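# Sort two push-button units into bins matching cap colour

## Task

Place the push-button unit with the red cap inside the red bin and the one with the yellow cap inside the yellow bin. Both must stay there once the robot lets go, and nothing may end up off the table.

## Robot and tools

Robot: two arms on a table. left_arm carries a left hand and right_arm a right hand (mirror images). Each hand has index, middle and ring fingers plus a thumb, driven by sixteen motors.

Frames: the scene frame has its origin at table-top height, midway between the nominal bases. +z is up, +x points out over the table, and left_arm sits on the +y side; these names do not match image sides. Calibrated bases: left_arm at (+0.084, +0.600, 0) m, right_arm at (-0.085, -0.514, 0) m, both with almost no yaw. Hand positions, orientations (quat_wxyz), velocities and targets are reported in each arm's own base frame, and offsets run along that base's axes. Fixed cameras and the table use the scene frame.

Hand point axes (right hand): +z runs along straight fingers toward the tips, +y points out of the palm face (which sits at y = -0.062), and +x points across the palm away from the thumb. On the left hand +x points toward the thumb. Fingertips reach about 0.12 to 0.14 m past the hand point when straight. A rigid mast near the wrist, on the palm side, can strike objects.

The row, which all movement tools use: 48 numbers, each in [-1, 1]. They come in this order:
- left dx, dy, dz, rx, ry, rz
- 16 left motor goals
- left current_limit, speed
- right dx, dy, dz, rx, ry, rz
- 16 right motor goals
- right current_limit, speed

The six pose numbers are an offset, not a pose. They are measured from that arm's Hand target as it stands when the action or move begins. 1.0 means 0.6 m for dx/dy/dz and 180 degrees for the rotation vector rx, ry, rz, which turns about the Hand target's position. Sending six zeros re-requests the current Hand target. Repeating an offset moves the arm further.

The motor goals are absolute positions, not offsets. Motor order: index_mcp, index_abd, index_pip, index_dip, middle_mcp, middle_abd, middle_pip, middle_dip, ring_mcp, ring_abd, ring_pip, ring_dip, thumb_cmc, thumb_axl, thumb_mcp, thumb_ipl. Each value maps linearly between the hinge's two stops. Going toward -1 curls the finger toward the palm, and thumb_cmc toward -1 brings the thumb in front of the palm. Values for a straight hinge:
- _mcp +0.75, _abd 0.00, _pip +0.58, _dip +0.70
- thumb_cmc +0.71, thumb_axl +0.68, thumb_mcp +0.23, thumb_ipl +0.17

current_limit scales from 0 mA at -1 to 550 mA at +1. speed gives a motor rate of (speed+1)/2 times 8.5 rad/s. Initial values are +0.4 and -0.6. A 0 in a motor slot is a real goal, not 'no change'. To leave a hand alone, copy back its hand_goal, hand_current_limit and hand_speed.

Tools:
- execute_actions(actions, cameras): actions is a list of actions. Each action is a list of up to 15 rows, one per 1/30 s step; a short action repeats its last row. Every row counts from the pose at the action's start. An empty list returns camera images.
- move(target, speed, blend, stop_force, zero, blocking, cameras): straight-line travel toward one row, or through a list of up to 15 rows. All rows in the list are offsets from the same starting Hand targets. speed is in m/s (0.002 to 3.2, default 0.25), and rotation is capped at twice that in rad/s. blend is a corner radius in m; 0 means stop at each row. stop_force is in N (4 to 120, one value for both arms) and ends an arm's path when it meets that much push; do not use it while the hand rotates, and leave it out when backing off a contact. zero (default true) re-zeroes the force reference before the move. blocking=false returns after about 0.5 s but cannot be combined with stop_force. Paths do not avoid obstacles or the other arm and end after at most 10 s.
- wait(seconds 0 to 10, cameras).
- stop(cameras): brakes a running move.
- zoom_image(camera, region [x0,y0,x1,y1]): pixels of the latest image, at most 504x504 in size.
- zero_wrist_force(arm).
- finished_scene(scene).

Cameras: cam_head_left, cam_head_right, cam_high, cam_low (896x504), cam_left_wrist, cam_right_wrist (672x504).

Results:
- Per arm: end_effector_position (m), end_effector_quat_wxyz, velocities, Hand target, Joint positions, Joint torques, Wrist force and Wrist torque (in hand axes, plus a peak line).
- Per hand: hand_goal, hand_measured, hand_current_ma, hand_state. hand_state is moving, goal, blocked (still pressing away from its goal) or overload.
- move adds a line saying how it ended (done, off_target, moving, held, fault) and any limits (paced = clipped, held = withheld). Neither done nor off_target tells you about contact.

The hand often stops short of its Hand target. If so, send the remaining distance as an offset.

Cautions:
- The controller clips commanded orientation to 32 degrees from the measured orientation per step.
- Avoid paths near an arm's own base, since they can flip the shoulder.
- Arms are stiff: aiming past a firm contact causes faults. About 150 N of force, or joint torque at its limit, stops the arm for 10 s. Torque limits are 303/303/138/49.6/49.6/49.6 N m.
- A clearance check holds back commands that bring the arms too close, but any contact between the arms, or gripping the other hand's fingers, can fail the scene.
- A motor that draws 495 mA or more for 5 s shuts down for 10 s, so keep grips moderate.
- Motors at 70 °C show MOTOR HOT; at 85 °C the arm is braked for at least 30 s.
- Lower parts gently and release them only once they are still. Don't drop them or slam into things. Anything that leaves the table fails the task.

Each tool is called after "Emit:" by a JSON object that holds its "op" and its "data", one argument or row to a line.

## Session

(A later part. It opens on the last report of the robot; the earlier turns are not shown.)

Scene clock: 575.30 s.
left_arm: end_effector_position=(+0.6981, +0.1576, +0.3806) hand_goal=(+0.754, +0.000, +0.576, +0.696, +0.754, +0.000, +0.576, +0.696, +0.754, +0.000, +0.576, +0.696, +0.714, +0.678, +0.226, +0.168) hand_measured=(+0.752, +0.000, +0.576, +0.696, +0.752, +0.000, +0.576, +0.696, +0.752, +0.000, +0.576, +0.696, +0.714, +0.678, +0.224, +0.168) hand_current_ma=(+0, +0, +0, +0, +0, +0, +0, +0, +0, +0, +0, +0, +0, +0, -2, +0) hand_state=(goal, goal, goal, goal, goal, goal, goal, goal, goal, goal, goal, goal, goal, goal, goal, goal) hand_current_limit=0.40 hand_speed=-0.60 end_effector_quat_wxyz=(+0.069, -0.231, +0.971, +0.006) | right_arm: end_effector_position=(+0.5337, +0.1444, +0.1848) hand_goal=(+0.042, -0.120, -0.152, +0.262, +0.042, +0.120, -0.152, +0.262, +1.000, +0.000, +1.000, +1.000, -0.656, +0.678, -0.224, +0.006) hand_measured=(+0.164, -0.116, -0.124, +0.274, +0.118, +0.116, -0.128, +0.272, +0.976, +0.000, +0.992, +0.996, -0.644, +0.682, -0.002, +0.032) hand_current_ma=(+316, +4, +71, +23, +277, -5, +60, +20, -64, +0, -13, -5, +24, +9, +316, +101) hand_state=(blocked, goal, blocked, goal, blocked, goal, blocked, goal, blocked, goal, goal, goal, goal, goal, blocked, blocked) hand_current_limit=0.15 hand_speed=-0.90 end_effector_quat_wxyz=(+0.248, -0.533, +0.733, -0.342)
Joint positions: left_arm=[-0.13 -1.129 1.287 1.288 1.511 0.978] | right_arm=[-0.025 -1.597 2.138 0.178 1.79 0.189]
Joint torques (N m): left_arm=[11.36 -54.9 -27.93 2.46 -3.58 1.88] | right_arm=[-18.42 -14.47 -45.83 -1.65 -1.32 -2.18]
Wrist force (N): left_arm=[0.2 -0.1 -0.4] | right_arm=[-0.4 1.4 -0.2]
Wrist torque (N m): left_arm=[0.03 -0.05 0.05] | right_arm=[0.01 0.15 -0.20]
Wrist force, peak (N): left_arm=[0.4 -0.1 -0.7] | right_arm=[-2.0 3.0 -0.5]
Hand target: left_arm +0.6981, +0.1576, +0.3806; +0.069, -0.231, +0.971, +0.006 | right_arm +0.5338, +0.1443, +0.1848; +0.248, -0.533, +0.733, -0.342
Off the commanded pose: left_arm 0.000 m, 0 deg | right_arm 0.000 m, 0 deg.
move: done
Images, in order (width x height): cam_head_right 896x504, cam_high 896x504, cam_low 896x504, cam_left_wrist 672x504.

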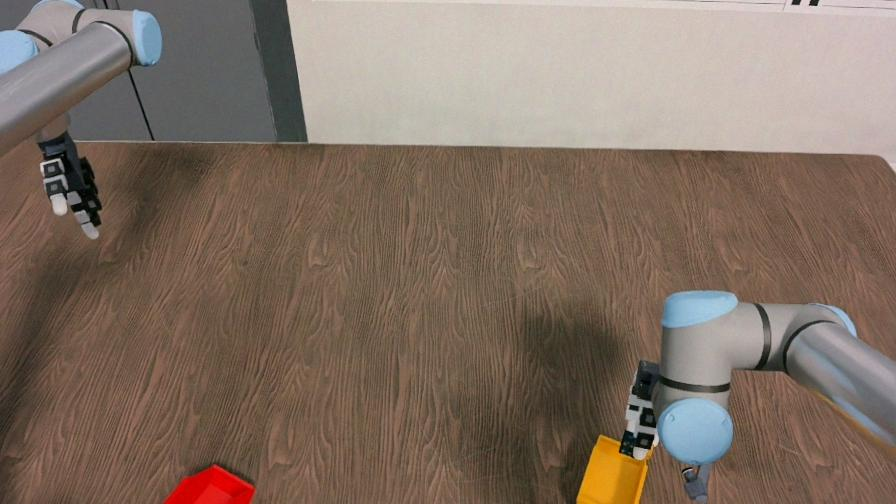

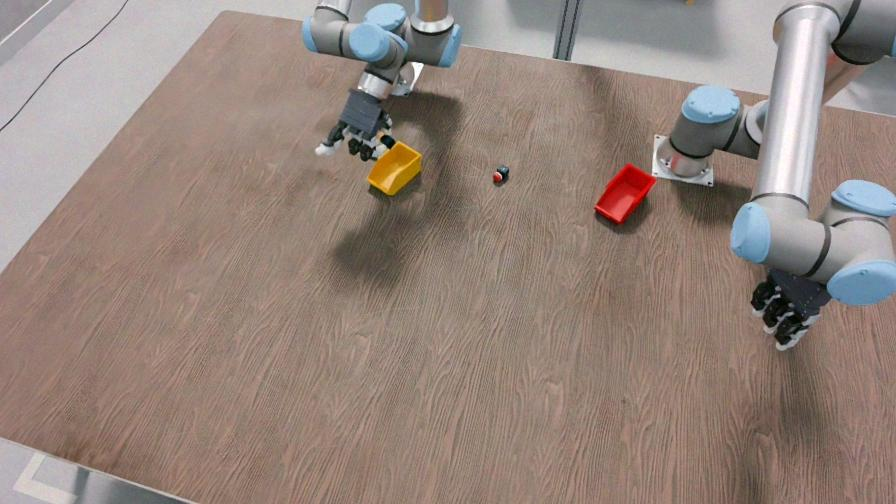

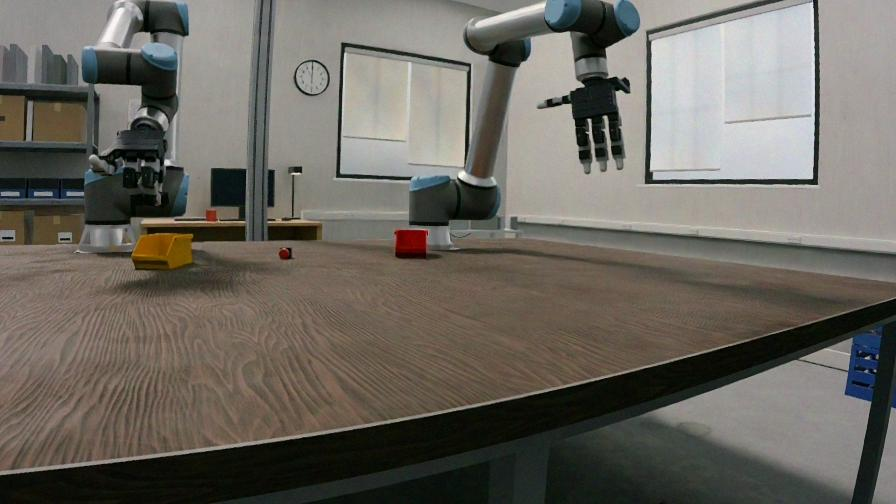

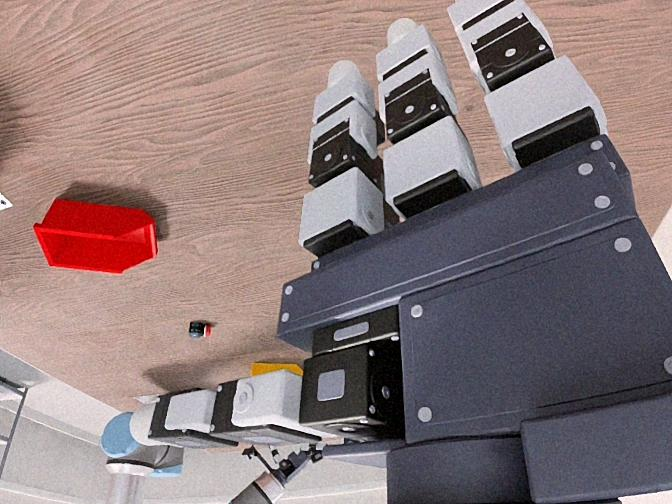

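Emit:
{"op": "move", "data": {
  "target": [0,0,0,0,0,0,0.754,0,0.576,0.696,0.754,0,0.576,0.696,0.754,0,0.576,0.696,0.714,0.678,0.226,0.168,0.4,-0.6,-0.0037,0.0043,-0.1,0,0,-0.0444,0.041,-0.12,-0.153,0.261,0.041,0.12,-0.153,0.261,1,0,1,1,-0.657,0.678,-0.225,0.005,0.15,-0.9],
  "cameras": ["cam_low","cam_high","cam_head_left","cam_head_right"],
  "speed": 0.12
}}

Emit:
{"op": "zoom_image", "data": {
  "camera": "cam_low",
  "region": [110, 180, 220, 290]
}}

Emit:
{"op": "zoom_image", "data": {
  "camera": "cam_high",
  "region": [340, 100, 460, 220]
}}

Emit:
{"op": "zoom_image", "data": {
  "camera": "cam_head_right",
  "region": [540, 340, 740, 504]
}}

Scene clock: 646.97 s.
left_arm: end_effector_position=(+0.6981, +0.1576, +0.3806) hand_goal=(+0.754, +0.000, +0.576, +0.696, +0.754, +0.000, +0.576, +0.696, +0.754, +0.000, +0.576, +0.696, +0.714, +0.678, +0.226, +0.168) hand_measured=(+0.752, +0.000, +0.576, +0.696, +0.752, +0.000, +0.576, +0.696, +0.752, +0.000, +0.576, +0.696, +0.714, +0.678, +0.224, +0.168) hand_current_ma=(+0, +0, +0, +0, +0, +0, +0, +0, +0, +0, +0, +0, +0, +0, -2, +0) hand_state=(goal, goal, goal, goal, goal, goal, goal, goal, goal, goal, goal, goal, goal, goal, goal, goal) hand_current_limit=0.40 hand_speed=-0.60 end_effector_quat_wxyz=(+0.069, -0.231, +0.971, +0.006) | right_arm: end_effector_position=(+0.5315, +0.1470, +0.1247) hand_goal=(+0.042, -0.120, -0.152, +0.262, +0.042, +0.120, -0.152, +0.262, +1.000, +0.000, +1.000, +1.000, -0.656, +0.678, -0.224, +0.006) hand_measured=(+0.164, -0.116, -0.124, +0.274, +0.118, +0.116, -0.128, +0.272, +0.978, +0.000, +0.992, +0.996, -0.644, +0.682, -0.002, +0.032) hand_current_ma=(+316, +4, +72, +23, +277, -5, +60, +20, -58, +0, -13, -5, +24, +9, +316, +101) hand_state=(blocked, goal, blocked, goal, blocked, goal, blocked, goal, blocked, goal, goal, goal, goal, goal, blocked, blocked) hand_current_limit=0.15 hand_speed=-0.90 end_effector_quat_wxyz=(+0.224, -0.481, +0.768, -0.358)
Joint positions: left_arm=[-0.13 -1.129 1.287 1.288 1.511 0.978] | right_arm=[0.028 -1.503 2.176 0.085 1.932 0.323]
Joint torques (N m): left_arm=[12.2 -53.91 -28.46 2.57 -3.46 2.19] | right_arm=[-22 -39.15 -42.81 4.51 1.14 0.49]
Wrist force (N): left_arm=[0.2 0.1 -0.5] | right_arm=[-0.7 1.1 0.4]
Wrist torque (N m): left_arm=[0.07 -0.06 0.05] | right_arm=[0.04 0.14 -0.06]
Wrist force, peak (N): left_arm=[0.3 0.1 -0.7] | right_arm=[-1.0 2.3 0.9]
Hand target: left_arm +0.6981, +0.1576, +0.3806; +0.069, -0.231, +0.971, +0.006 | right_arm +0.5316, +0.1469, +0.1248; +0.224, -0.481, +0.768, -0.358
Off the commanded pose: left_arm 0.000 m, 0 deg | right_arm 0.000 m, 0 deg.
move: done
Images, in order (width x height): cam_head_left 896x504, cam_head_right 896x504, cam_high 896x504, cam_low 896x504.

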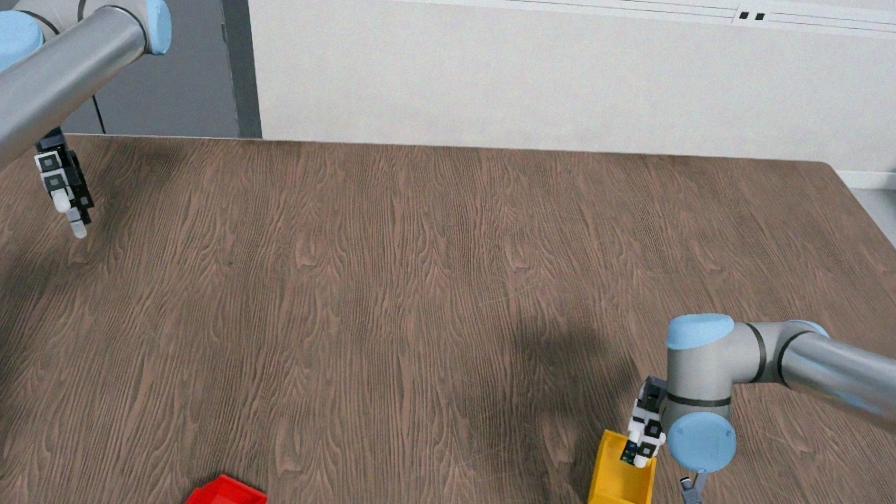

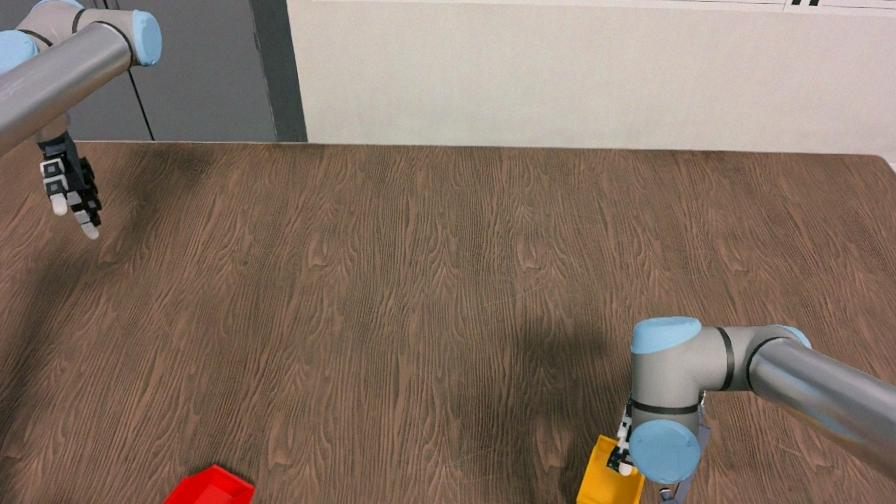

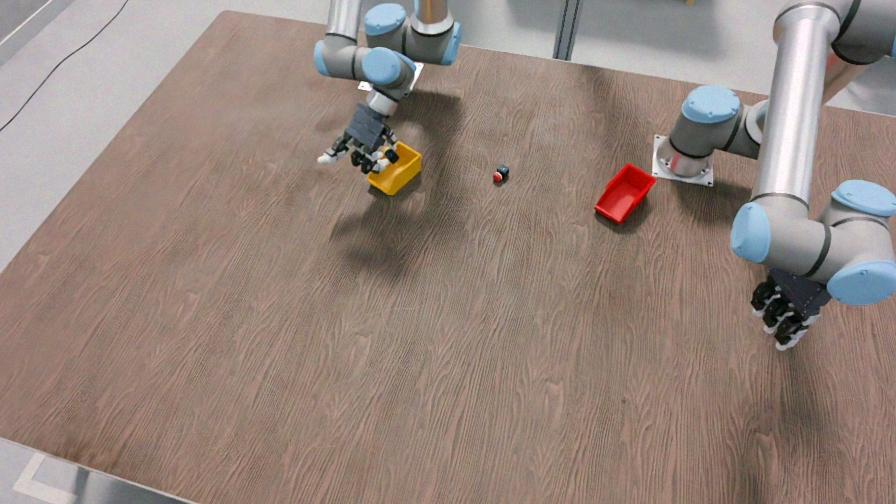

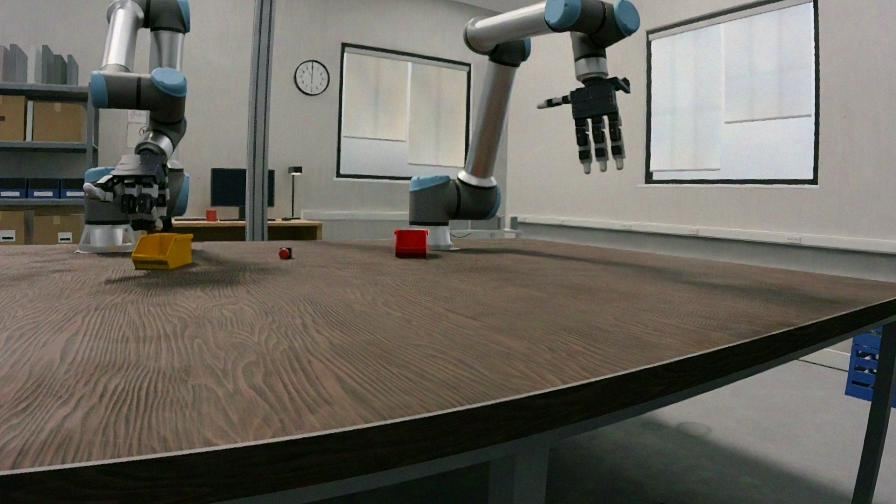

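Scaled by 4.582.

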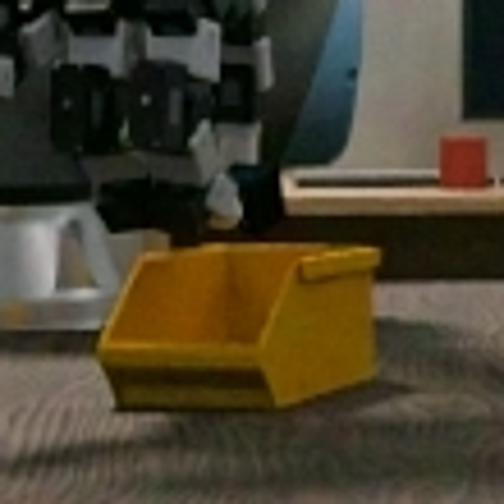

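Scaled by 4.200.

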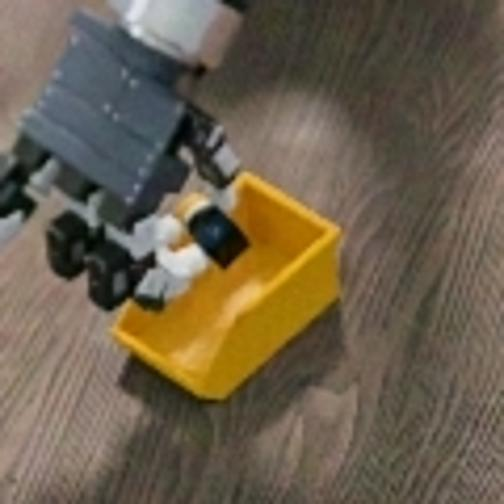

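Scaled by 2.520.

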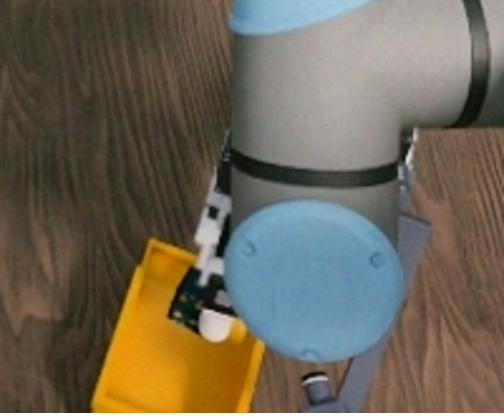

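Emit:
{"op": "zoom_image", "data": {
  "camera": "cam_high",
  "region": [345, 115, 425, 175]
}}

Emit:
{"op": "zoom_image", "data": {
  "camera": "cam_low",
  "region": [115, 175, 185, 245]
}}

Emit:
{"op": "zoom_image", "data": {
  "camera": "cam_head_left",
  "region": [570, 350, 750, 504]
}}

Scaled by 6.300.

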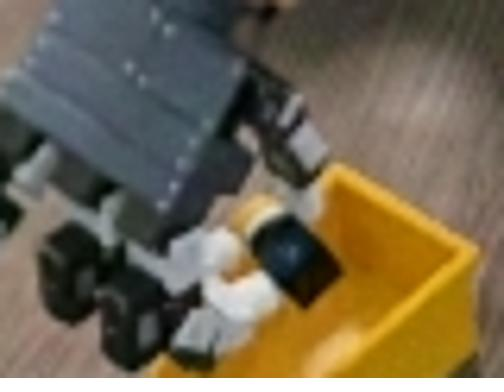

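Scaled by 7.200.

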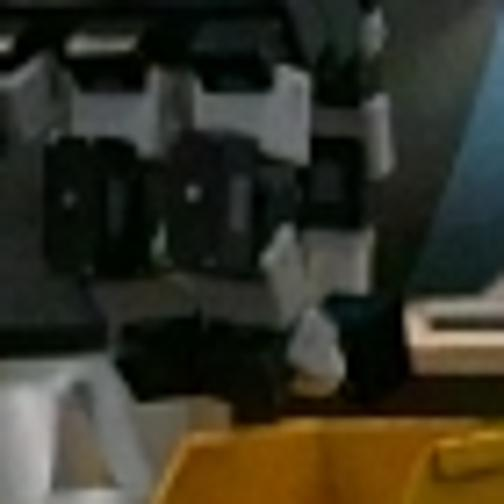

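Scaled by 2.800.

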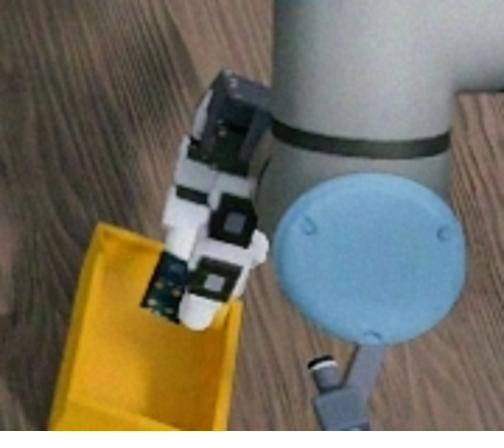

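Emit:
{"op": "move", "data": {
  "target": [0,0,0,0,0,0,0.754,0,0.576,0.696,0.754,0,0.576,0.696,0.754,0,0.576,0.696,0.714,0.678,0.226,0.168,0.4,-0.6,0.0073,0.015,-0.086,0,0,0,0.041,-0.12,-0.153,0.261,0.041,0.12,-0.153,0.261,1,0,1,1,-0.657,0.678,-0.225,0.005,0.15,-0.9],
  "cameras": ["cam_low","cam_high","cam_head_left","cam_head_right"],
  "speed": 0.08,
  "stop_force": 12
}}

Emit:
{"op": "zoom_image", "data": {
  "camera": "cam_high",
  "region": [345, 115, 445, 205]
}}

Emit:
{"op": "zoom_image", "data": {
  "camera": "cam_low",
  "region": [115, 175, 215, 275]
}}

Emit:
{"op": "zoom_image", "data": {
  "camera": "cam_head_left",
  "region": [570, 350, 750, 504]
}}

Scene clock: 691.37 s.
left_arm: end_effector_position=(+0.6981, +0.1576, +0.3806) hand_goal=(+0.754, +0.000, +0.576, +0.696, +0.754, +0.000, +0.576, +0.696, +0.754, +0.000, +0.576, +0.696, +0.714, +0.678, +0.226, +0.168) hand_measured=(+0.752, +0.000, +0.576, +0.696, +0.752, +0.000, +0.576, +0.696, +0.752, +0.000, +0.576, +0.696, +0.714, +0.678, +0.224, +0.168) hand_current_ma=(+0, +0, +0, +0, +0, +0, +0, +0, +0, +0, +0, +0, +0, +0, -2, +0) hand_state=(goal, goal, goal, goal, goal, goal, goal, goal, goal, goal, goal, goal, goal, goal, goal, goal) hand_current_limit=0.40 hand_speed=-0.60 end_effector_quat_wxyz=(+0.069, -0.231, +0.971, +0.006) | right_arm: end_effector_position=(+0.5360, +0.1559, +0.0732) hand_goal=(+0.042, -0.120, -0.152, +0.262, +0.042, +0.120, -0.152, +0.262, +1.000, +0.000, +1.000, +1.000, -0.656, +0.678, -0.224, +0.006) hand_measured=(+0.164, -0.116, -0.124, +0.274, +0.118, +0.116, -0.128, +0.272, +0.978, +0.000, +0.992, +0.996, -0.644, +0.682, -0.002, +0.032) hand_current_ma=(+316, +4, +72, +23, +277, -5, +60, +20, -58, +0, -13, -5, +24, +9, +316, +101) hand_state=(blocked, goal, blocked, goal, blocked, goal, blocked, goal, blocked, goal, goal, goal, goal, goal, blocked, blocked) hand_current_limit=0.15 hand_speed=-0.90 end_effector_quat_wxyz=(+0.224, -0.481, +0.768, -0.358)
Joint positions: left_arm=[-0.13 -1.129 1.287 1.288 1.511 0.978] | right_arm=[0.049 -1.42 2.203 -0.019 1.948 0.339]
Joint torques (N m): left_arm=[11.6 -55.03 -28.56 2.51 -3.53 2.15] | right_arm=[-21.93 -55.75 -39.46 5.25 -1.42 -2.65]
Wrist force (N): left_arm=[0.2 0.0 -0.8] | right_arm=[-0.3 1.5 -0.5]
Wrist torque (N m): left_arm=[0.07 -0.07 0.06] | right_arm=[0.14 0.14 -0.15]
Wrist force, peak (N): left_arm=[0.2 0.0 -0.8] | right_arm=[-1.0 2.3 0.2]
Hand target: left_arm +0.6981, +0.1576, +0.3806; +0.069, -0.231, +0.971, +0.006 | right_arm +0.5360, +0.1559, +0.0732; +0.224, -0.481, +0.768, -0.358
Off the commanded pose: left_arm 0.000 m, 0 deg | right_arm 0.000 m, 0 deg.
move: done
Images, in order (width x height): cam_head_left 896x504, cam_head_right 896x504, cam_high 896x504, cam_low 896x504.

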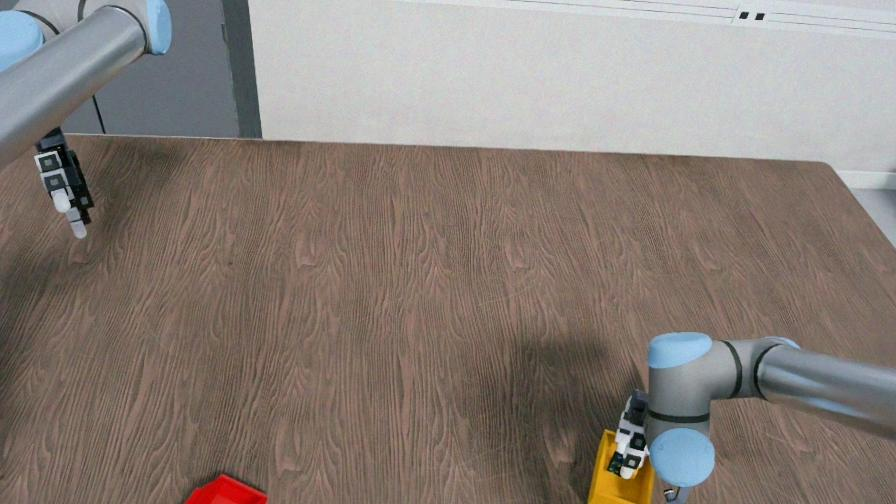

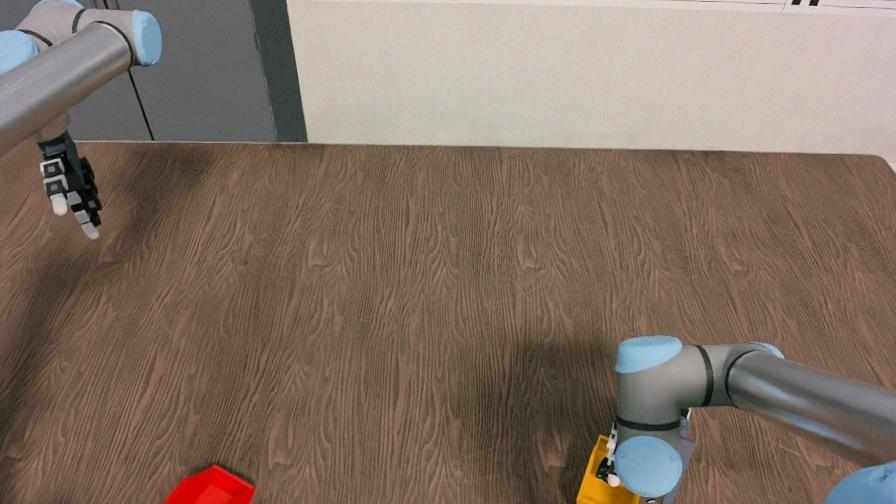

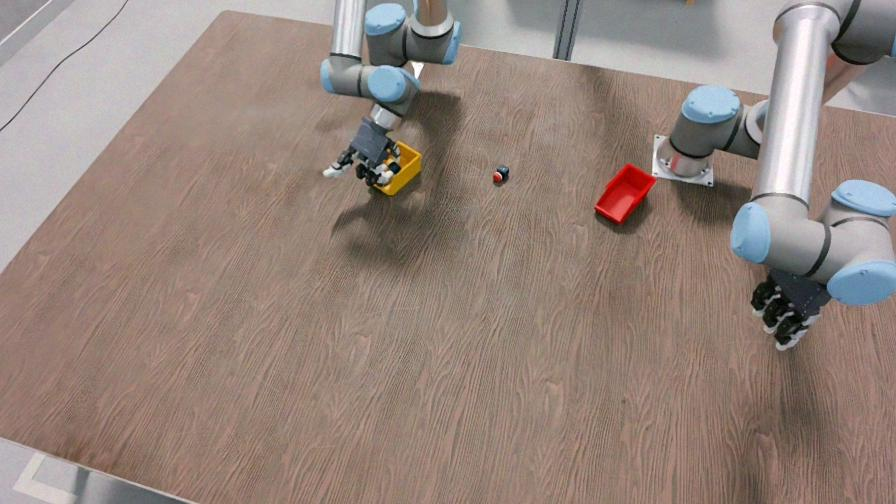

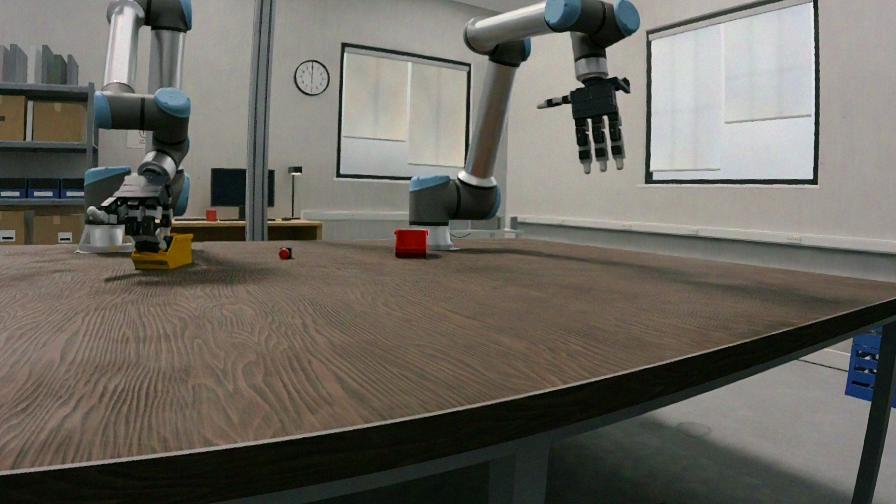

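Scaled by 5.040.

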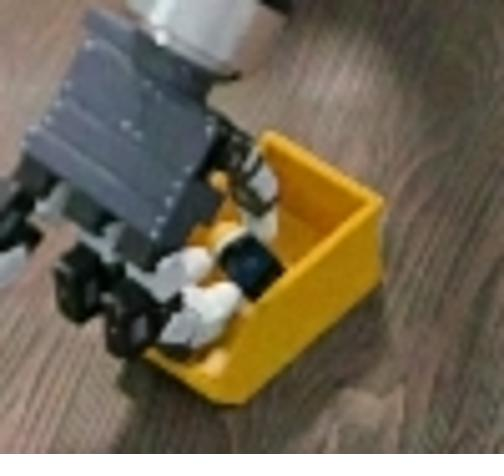

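Scaled by 5.040.

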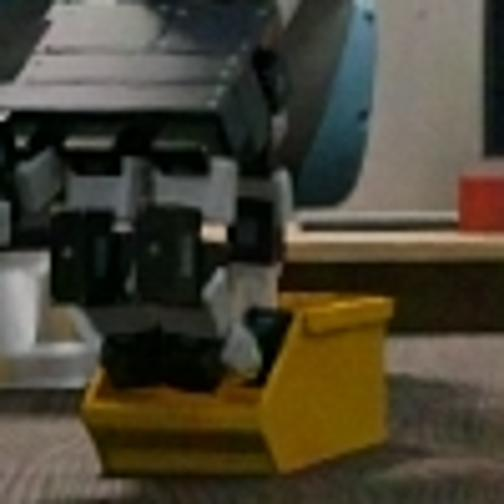

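Scaled by 2.800.

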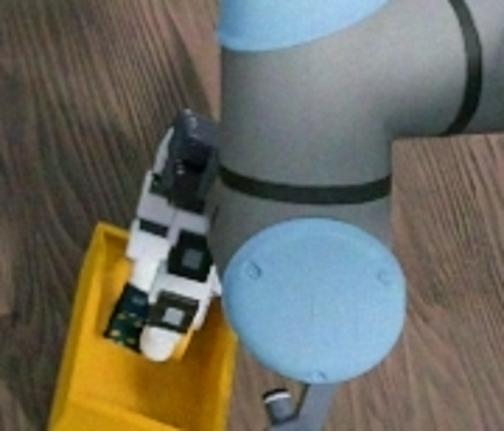

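Emit:
{"op": "move", "data": {
  "target": [0,0,0,0,0,0,0.754,0,0.576,0.696,0.754,0,0.576,0.696,0.754,0,0.576,0.696,0.714,0.678,0.226,0.168,0.4,-0.6,-0.017,0.003,-0.02,0,0,0,0.041,-0.12,-0.153,0.261,0.041,0.12,-0.153,0.261,1,0,1,1,-0.657,0.678,-0.225,0.005,0.15,-0.9],
  "cameras": ["cam_low","cam_high"],
  "speed": 0.05,
  "stop_force": 8
}}

Emit:
{"op": "zoom_image", "data": {
  "camera": "cam_high",
  "region": [345, 115, 445, 205]
}}

Emit:
{"op": "zoom_image", "data": {
  "camera": "cam_low",
  "region": [115, 175, 215, 275]
}}

Scene clock: 708.80 s.
left_arm: end_effector_position=(+0.6981, +0.1576, +0.3806) hand_goal=(+0.754, +0.000, +0.576, +0.696, +0.754, +0.000, +0.576, +0.696, +0.754, +0.000, +0.576, +0.696, +0.714, +0.678, +0.226, +0.168) hand_measured=(+0.752, +0.000, +0.576, +0.696, +0.752, +0.000, +0.576, +0.696, +0.752, +0.000, +0.576, +0.696, +0.714, +0.678, +0.224, +0.168) hand_current_ma=(+0, +0, +0, +0, +0, +0, +0, +0, +0, +0, +0, +0, +0, +0, -2, +0) hand_state=(goal, goal, goal, goal, goal, goal, goal, goal, goal, goal, goal, goal, goal, goal, goal, goal) hand_current_limit=0.40 hand_speed=-0.60 end_effector_quat_wxyz=(+0.069, -0.231, +0.971, +0.006) | right_arm: end_effector_position=(+0.5258, +0.1577, +0.0612) hand_goal=(+0.042, -0.120, -0.152, +0.262, +0.042, +0.120, -0.152, +0.262, +1.000, +0.000, +1.000, +1.000, -0.656, +0.678, -0.224, +0.006) hand_measured=(+0.164, -0.116, -0.124, +0.274, +0.118, +0.116, -0.128, +0.272, +0.978, +0.000, +0.992, +0.996, -0.644, +0.682, -0.002, +0.032) hand_current_ma=(+316, +4, +72, +23, +277, -5, +60, +20, -58, +0, -13, -5, +24, +9, +316, +101) hand_state=(blocked, goal, blocked, goal, blocked, goal, blocked, goal, blocked, goal, goal, goal, goal, goal, blocked, blocked) hand_current_limit=0.15 hand_speed=-0.90 end_effector_quat_wxyz=(+0.224, -0.481, +0.768, -0.358)
Joint positions: left_arm=[-0.13 -1.129 1.287 1.288 1.511 0.978] | right_arm=[0.055 -1.415 2.227 -0.046 1.952 0.343]
Joint torques (N m): left_arm=[12.66 -53.79 -28.2 2.42 -3.26 1.99] | right_arm=[-15.44 -53.04 -38.5 5.41 -1.21 -2.34]
Wrist force (N): left_arm=[0.5 0.0 -0.3] | right_arm=[-0.4 1.4 0.0]
Wrist torque (N m): left_arm=[0.05 -0.09 0.08] | right_arm=[0.11 0.14 -0.18]
Wrist force, peak (N): left_arm=[0.3 -0.1 -0.8] | right_arm=[-0.5 1.8 -0.5]
Hand target: left_arm +0.6981, +0.1576, +0.3806; +0.069, -0.231, +0.971, +0.006 | right_arm +0.5258, +0.1577, +0.0612; +0.224, -0.481, +0.768, -0.358
Off the commanded pose: left_arm 0.000 m, 0 deg | right_arm 0.000 m, 0 deg.
move: done
Images, in order (width x height): cam_high 896x504, cam_low 896x504.

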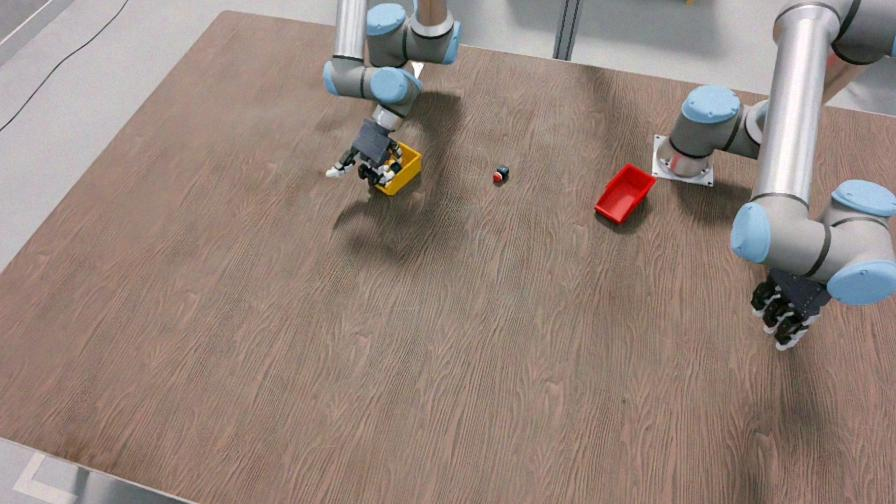

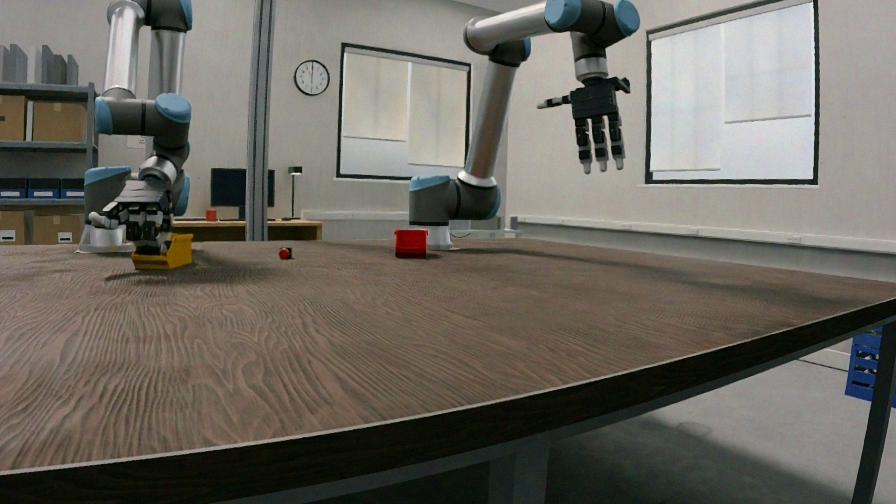

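Scaled by 5.040.

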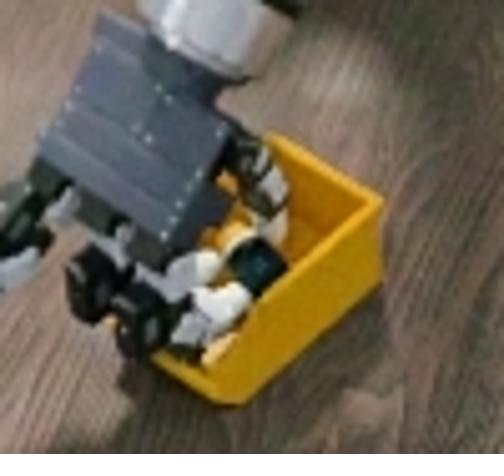

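Scaled by 5.040.

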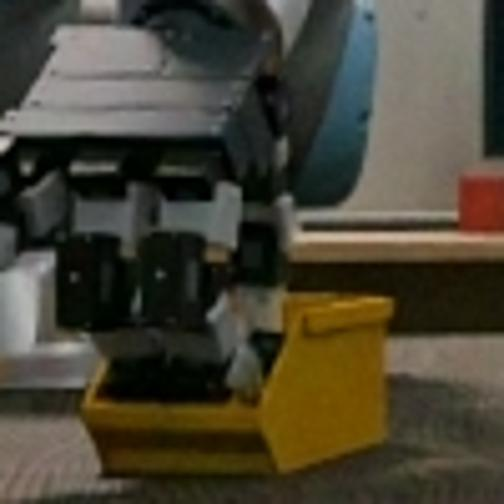

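Emit:
{"op": "move", "data": {
  "target": [
    [0,0,0,0,0,0,0.754,0,0.576,0.696,0.754,0,0.576,0.696,0.754,0,0.576,0.696,0.714,0.678,0.226,0.168,0.4,-0.6,0,0,0,0,0,0,0.27,-0.12,-0.153,0.261,0.27,0.12,-0.153,0.261,1,0,1,1,-0.657,0.678,0.12,0.005,0.15,-0.9],
    [0,0,0,0,0,0,0.754,0,0.576,0.696,0.754,0,0.576,0.696,0.754,0,0.576,0.696,0.714,0.678,0.226,0.168,0.4,-0.6,0,0,0.15,0,0,0,0.27,-0.12,-0.153,0.261,0.27,0.12,-0.153,0.261,1,0,1,1,-0.657,0.678,0.12,0.005,0.15,-0.9]
  ],
  "cameras": ["cam_low","cam_high","cam_head_left"],
  "speed": 0.1
}}

Emit:
{"op": "zoom_image", "data": {
  "camera": "cam_high",
  "region": [345, 115, 445, 205]
}}

Emit:
{"op": "zoom_image", "data": {
  "camera": "cam_low",
  "region": [115, 175, 215, 275]
}}

Emit:
{"op": "zoom_image", "data": {
  "camera": "cam_high",
  "region": [470, 130, 690, 250]
}}

Scene clock: 723.53 s.
left_arm: end_effector_position=(+0.6981, +0.1576, +0.3806) hand_goal=(+0.754, +0.000, +0.576, +0.696, +0.754, +0.000, +0.576, +0.696, +0.754, +0.000, +0.576, +0.696, +0.714, +0.678, +0.226, +0.168) hand_measured=(+0.752, +0.000, +0.576, +0.696, +0.752, +0.000, +0.576, +0.696, +0.752, +0.000, +0.576, +0.696, +0.714, +0.678, +0.224, +0.168) hand_current_ma=(+0, +0, +0, +0, +0, +0, +0, +0, +0, +0, +0, +0, +0, +0, -2, +0) hand_state=(goal, goal, goal, goal, goal, goal, goal, goal, goal, goal, goal, goal, goal, goal, goal, goal) hand_current_limit=0.40 hand_speed=-0.60 end_effector_quat_wxyz=(+0.069, -0.231, +0.971, +0.006) | right_arm: end_effector_position=(+0.5259, +0.1577, +0.1513) hand_goal=(+0.270, -0.120, -0.152, +0.262, +0.270, +0.120, -0.152, +0.262, +1.000, +0.000, +1.000, +1.000, -0.656, +0.678, +0.120, +0.006) hand_measured=(+0.264, -0.116, -0.150, +0.266, +0.264, +0.116, -0.148, +0.264, +0.978, +0.000, +0.992, +0.996, -0.652, +0.680, +0.114, +0.008) hand_current_ma=(-10, +4, +3, +6, -9, -4, +6, +4, -58, +0, -13, -5, +5, +5, -13, +3) hand_state=(goal, goal, goal, goal, goal, goal, goal, goal, blocked, goal, goal, goal, goal, goal, goal, goal) hand_current_limit=0.15 hand_speed=-0.90 end_effector_quat_wxyz=(+0.224, -0.481, +0.768, -0.358)
Joint positions: left_arm=[-0.13 -1.129 1.287 1.288 1.511 0.978] | right_arm=[0.055 -1.533 2.152 0.146 1.952 0.343]
Joint torques (N m): left_arm=[11.67 -55.18 -28.53 2.46 -3.42 2.05] | right_arm=[-5.8 -22.43 -18.3 -0.13 0 -1.14]
Wrist force (N): left_arm=[0.3 -0.1 -0.5] | right_arm=[-1.0 1.0 -0.8]
Wrist torque (N m): left_arm=[0.05 -0.08 0.07] | right_arm=[0.04 0.24 -0.27]
Wrist force, peak (N): left_arm=[0.5 -0.1 -0.8] | right_arm=[-1.1 0.8 -1.5]
Hand target: left_arm +0.6981, +0.1576, +0.3806; +0.069, -0.231, +0.971, +0.006 | right_arm +0.5258, +0.1577, +0.1512; +0.224, -0.481, +0.768, -0.358
Off the commanded pose: left_arm 0.000 m, 0 deg | right_arm 0.000 m, 0 deg.
move: done
Images, in order (width x height): cam_head_left 896x504, cam_high 896x504, cam_low 896x504.

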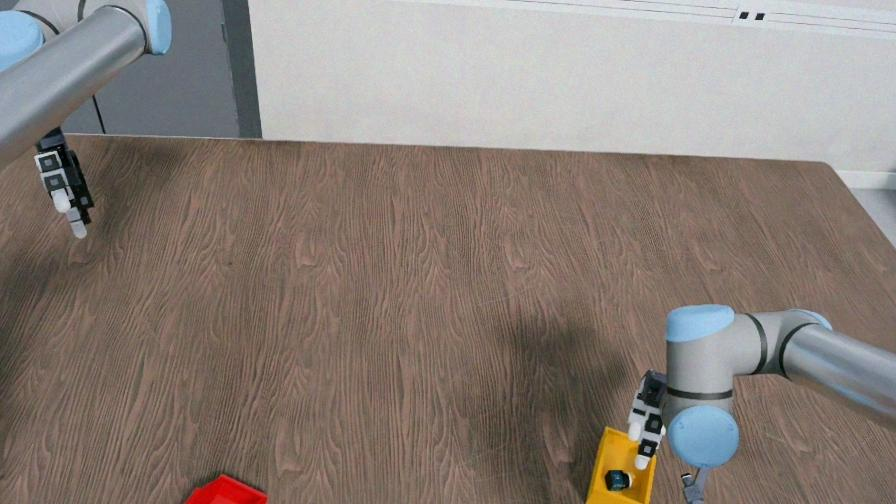

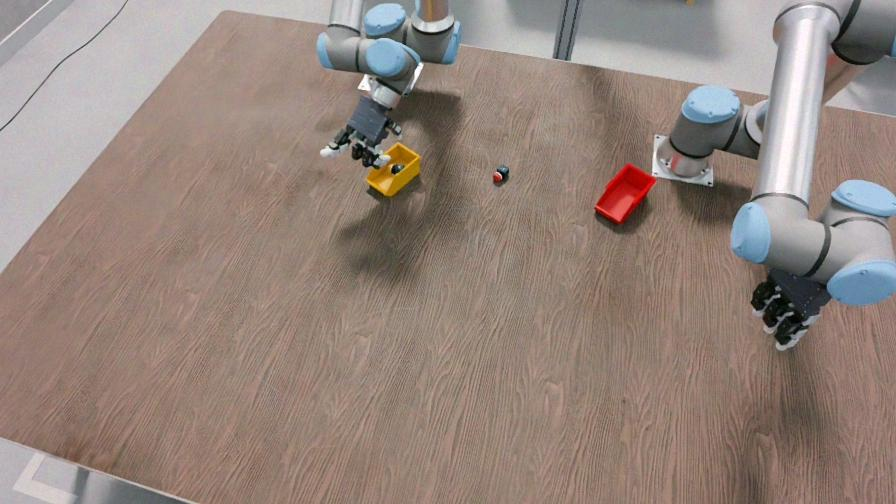

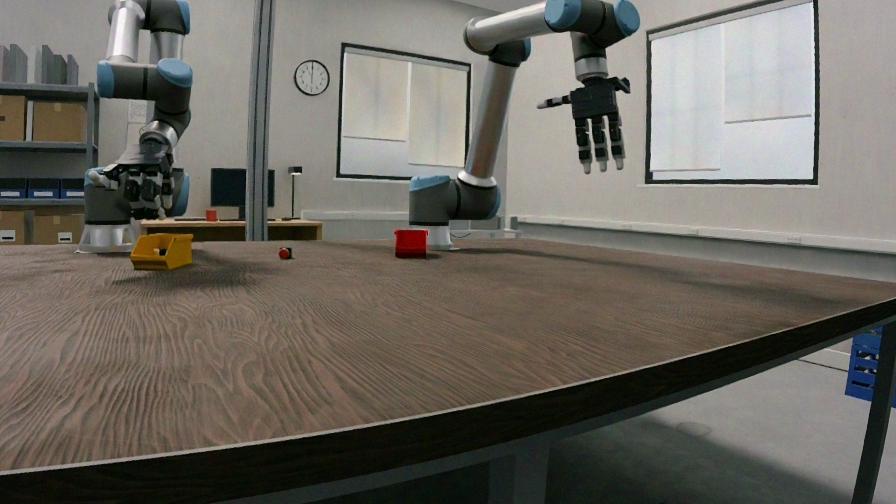

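Scaled by 5.040.

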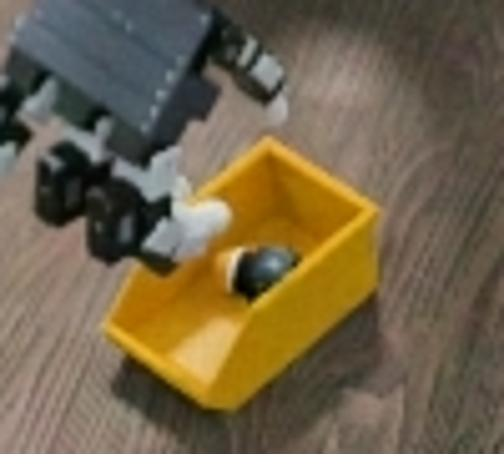

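Scaled by 5.040.

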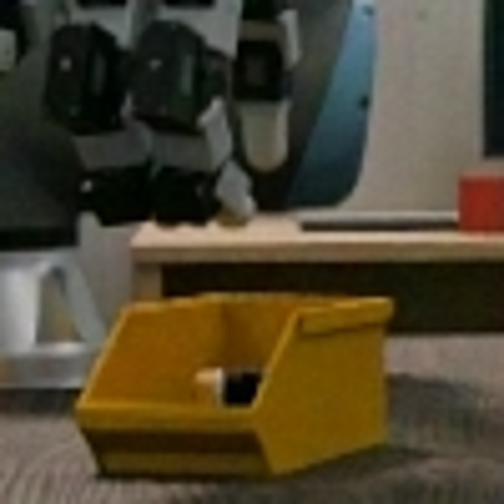

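Scaled by 2.291.

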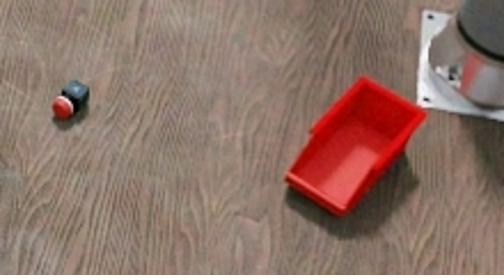

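Emit:
{"op": "move", "data": {
  "target": [
    [0,0,0,0,0,0,0.754,0,0.576,0.696,0.754,0,0.576,0.696,0.754,0,0.576,0.696,0.714,0.678,0.226,0.168,0.4,-0.6,-0.05,0.2,0.08,0.01,-0.03,0.13,0.342,-0.12,-0.153,0.261,0.342,0.12,-0.153,0.261,1,0,1,1,-0.657,0.678,0.112,0.005,0.15,-0.8],
    [0,0,0,0,0,0,0.754,0,0.576,0.696,0.754,0,0.576,0.696,0.754,0,0.576,0.696,0.714,0.678,0.226,0.168,0.4,-0.6,-0.2075,0.6563,-0.0187,0.0471,-0.1159,0.5267,0.342,-0.12,-0.153,0.261,0.342,0.12,-0.153,0.261,1,0,1,1,-0.657,0.678,0.112,0.005,0.15,-0.8]
  ],
  "blend": [0.05,0],
  "cameras": ["cam_low","cam_high","cam_left_wrist"],
  "speed": 0.3
}}

Emit:
{"op": "zoom_image", "data": {
  "camera": "cam_high",
  "region": [440, 100, 560, 200]
}}

Emit:
{"op": "zoom_image", "data": {
  "camera": "cam_low",
  "region": [230, 180, 330, 280]
}}

Emit:
{"op": "zoom_image", "data": {
  "camera": "cam_left_wrist",
  "region": [130, 270, 270, 390]
}}

Scene clock: 880.20 s.
left_arm: end_effector_position=(+0.6981, +0.1576, +0.3806) hand_goal=(+0.754, +0.000, +0.576, +0.696, +0.754, +0.000, +0.576, +0.696, +0.754, +0.000, +0.576, +0.696, +0.714, +0.678, +0.226, +0.168) hand_measured=(+0.752, +0.000, +0.576, +0.696, +0.752, +0.000, +0.576, +0.696, +0.752, +0.000, +0.576, +0.696, +0.714, +0.678, +0.224, +0.168) hand_current_ma=(+0, +0, +0, +0, +0, +0, +0, +0, +0, +0, +0, +0, +0, +0, -2, +0) hand_state=(goal, goal, goal, goal, goal, goal, goal, goal, goal, goal, goal, goal, goal, goal, goal, goal) hand_current_limit=0.40 hand_speed=-0.60 end_effector_quat_wxyz=(+0.069, -0.231, +0.971, +0.006) | right_arm: end_effector_position=(+0.4013, +0.5516, +0.1400) hand_goal=(+0.342, -0.120, -0.152, +0.262, +0.342, +0.120, -0.152, +0.262, +1.000, +0.000, +1.000, +1.000, -0.656, +0.678, +0.112, +0.006) hand_measured=(+0.336, -0.118, -0.150, +0.266, +0.336, +0.118, -0.148, +0.264, +0.978, +0.000, +0.994, +0.996, -0.654, +0.680, +0.112, +0.008) hand_current_ma=(-12, +4, +3, +6, -11, -4, +4, +4, -58, +0, -12, -5, +4, +4, +0, +3) hand_state=(goal, goal, goal, goal, goal, goal, goal, goal, blocked, goal, goal, goal, goal, goal, goal, goal) hand_current_limit=0.15 hand_speed=-0.80 end_effector_quat_wxyz=(-0.565, +0.807, -0.143, +0.100)
Joint positions: left_arm=[-0.13 -1.129 1.287 1.288 1.511 0.978] | right_arm=[0.43 -1.419 2.136 -0.239 0.839 -0.333]
Joint torques (N m): left_arm=[11.28 -58.08 -28.41 2.54 -3.59 2.23] | right_arm=[-20.68 -46.81 -16.66 4.07 -2.11 -1.35]
Wrist force (N): left_arm=[0.3 -0.1 -0.1] | right_arm=[-1.3 0.5 -0.5]
Wrist torque (N m): left_arm=[0.01 -0.06 0.07] | right_arm=[-0.19 0.32 -0.24]
Wrist force, peak (N): left_arm=[0.6 0.3 -0.5] | right_arm=[-0.7 1.2 -1.8]
Hand target: left_arm +0.6981, +0.1576, +0.3806; +0.069, -0.231, +0.971, +0.006 | right_arm +0.4013, +0.5515, +0.1400; -0.565, +0.807, -0.143, +0.100
Off the commanded pose: left_arm 0.000 m, 0 deg | right_arm 0.000 m, 0 deg.
move: done
Images, in order (width x height): cam_high 896x504, cam_low 896x504, cam_left_wrist 672x504.

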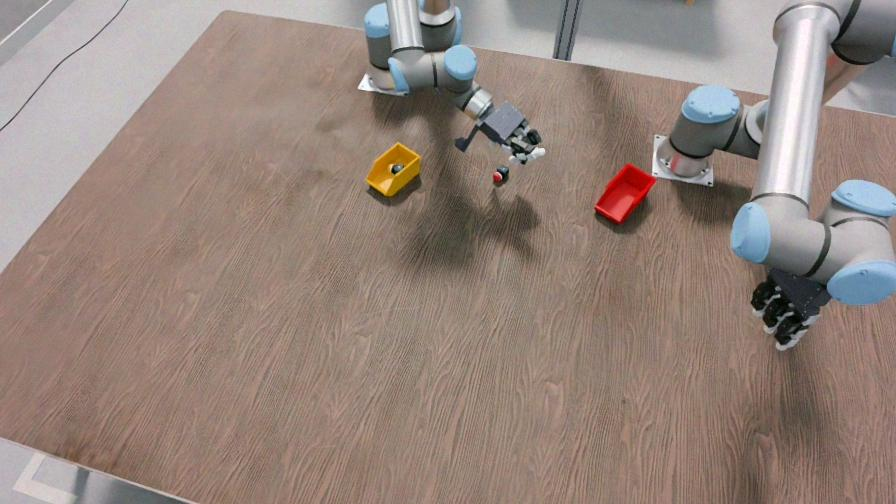

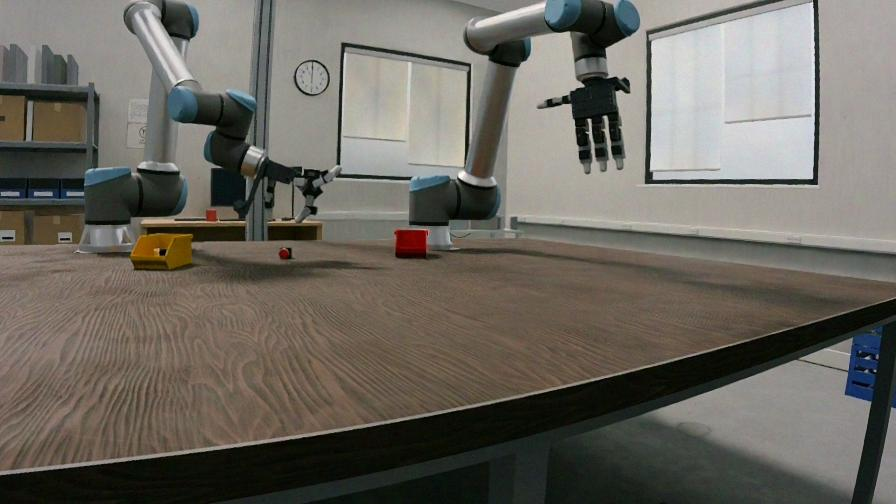

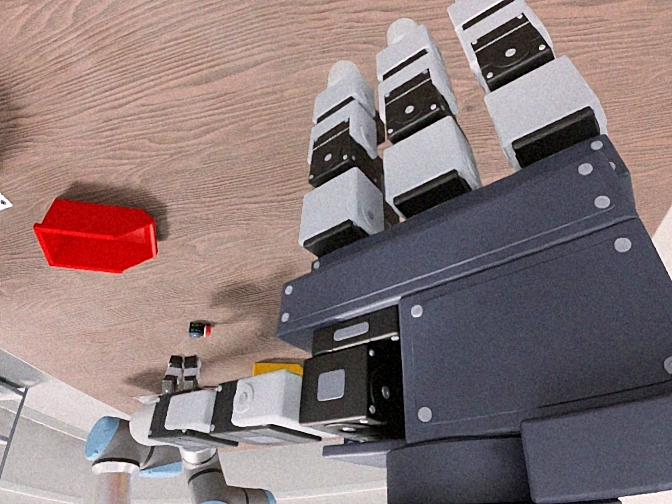

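Scaled by 4.200.

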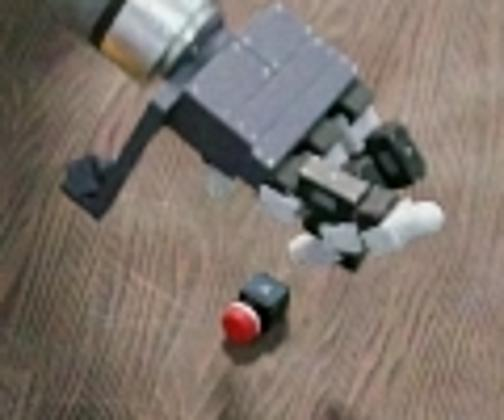

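Scaled by 5.040.

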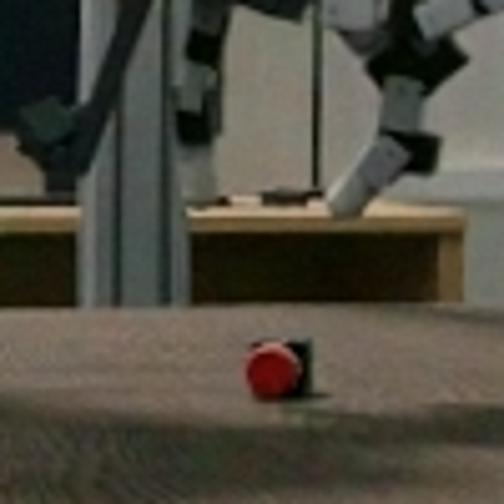

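Scaled by 3.600 from the camera's 672x504 image, which has a finer 960x720 frame.

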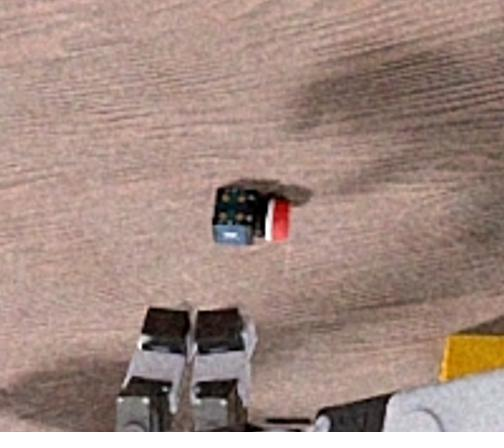

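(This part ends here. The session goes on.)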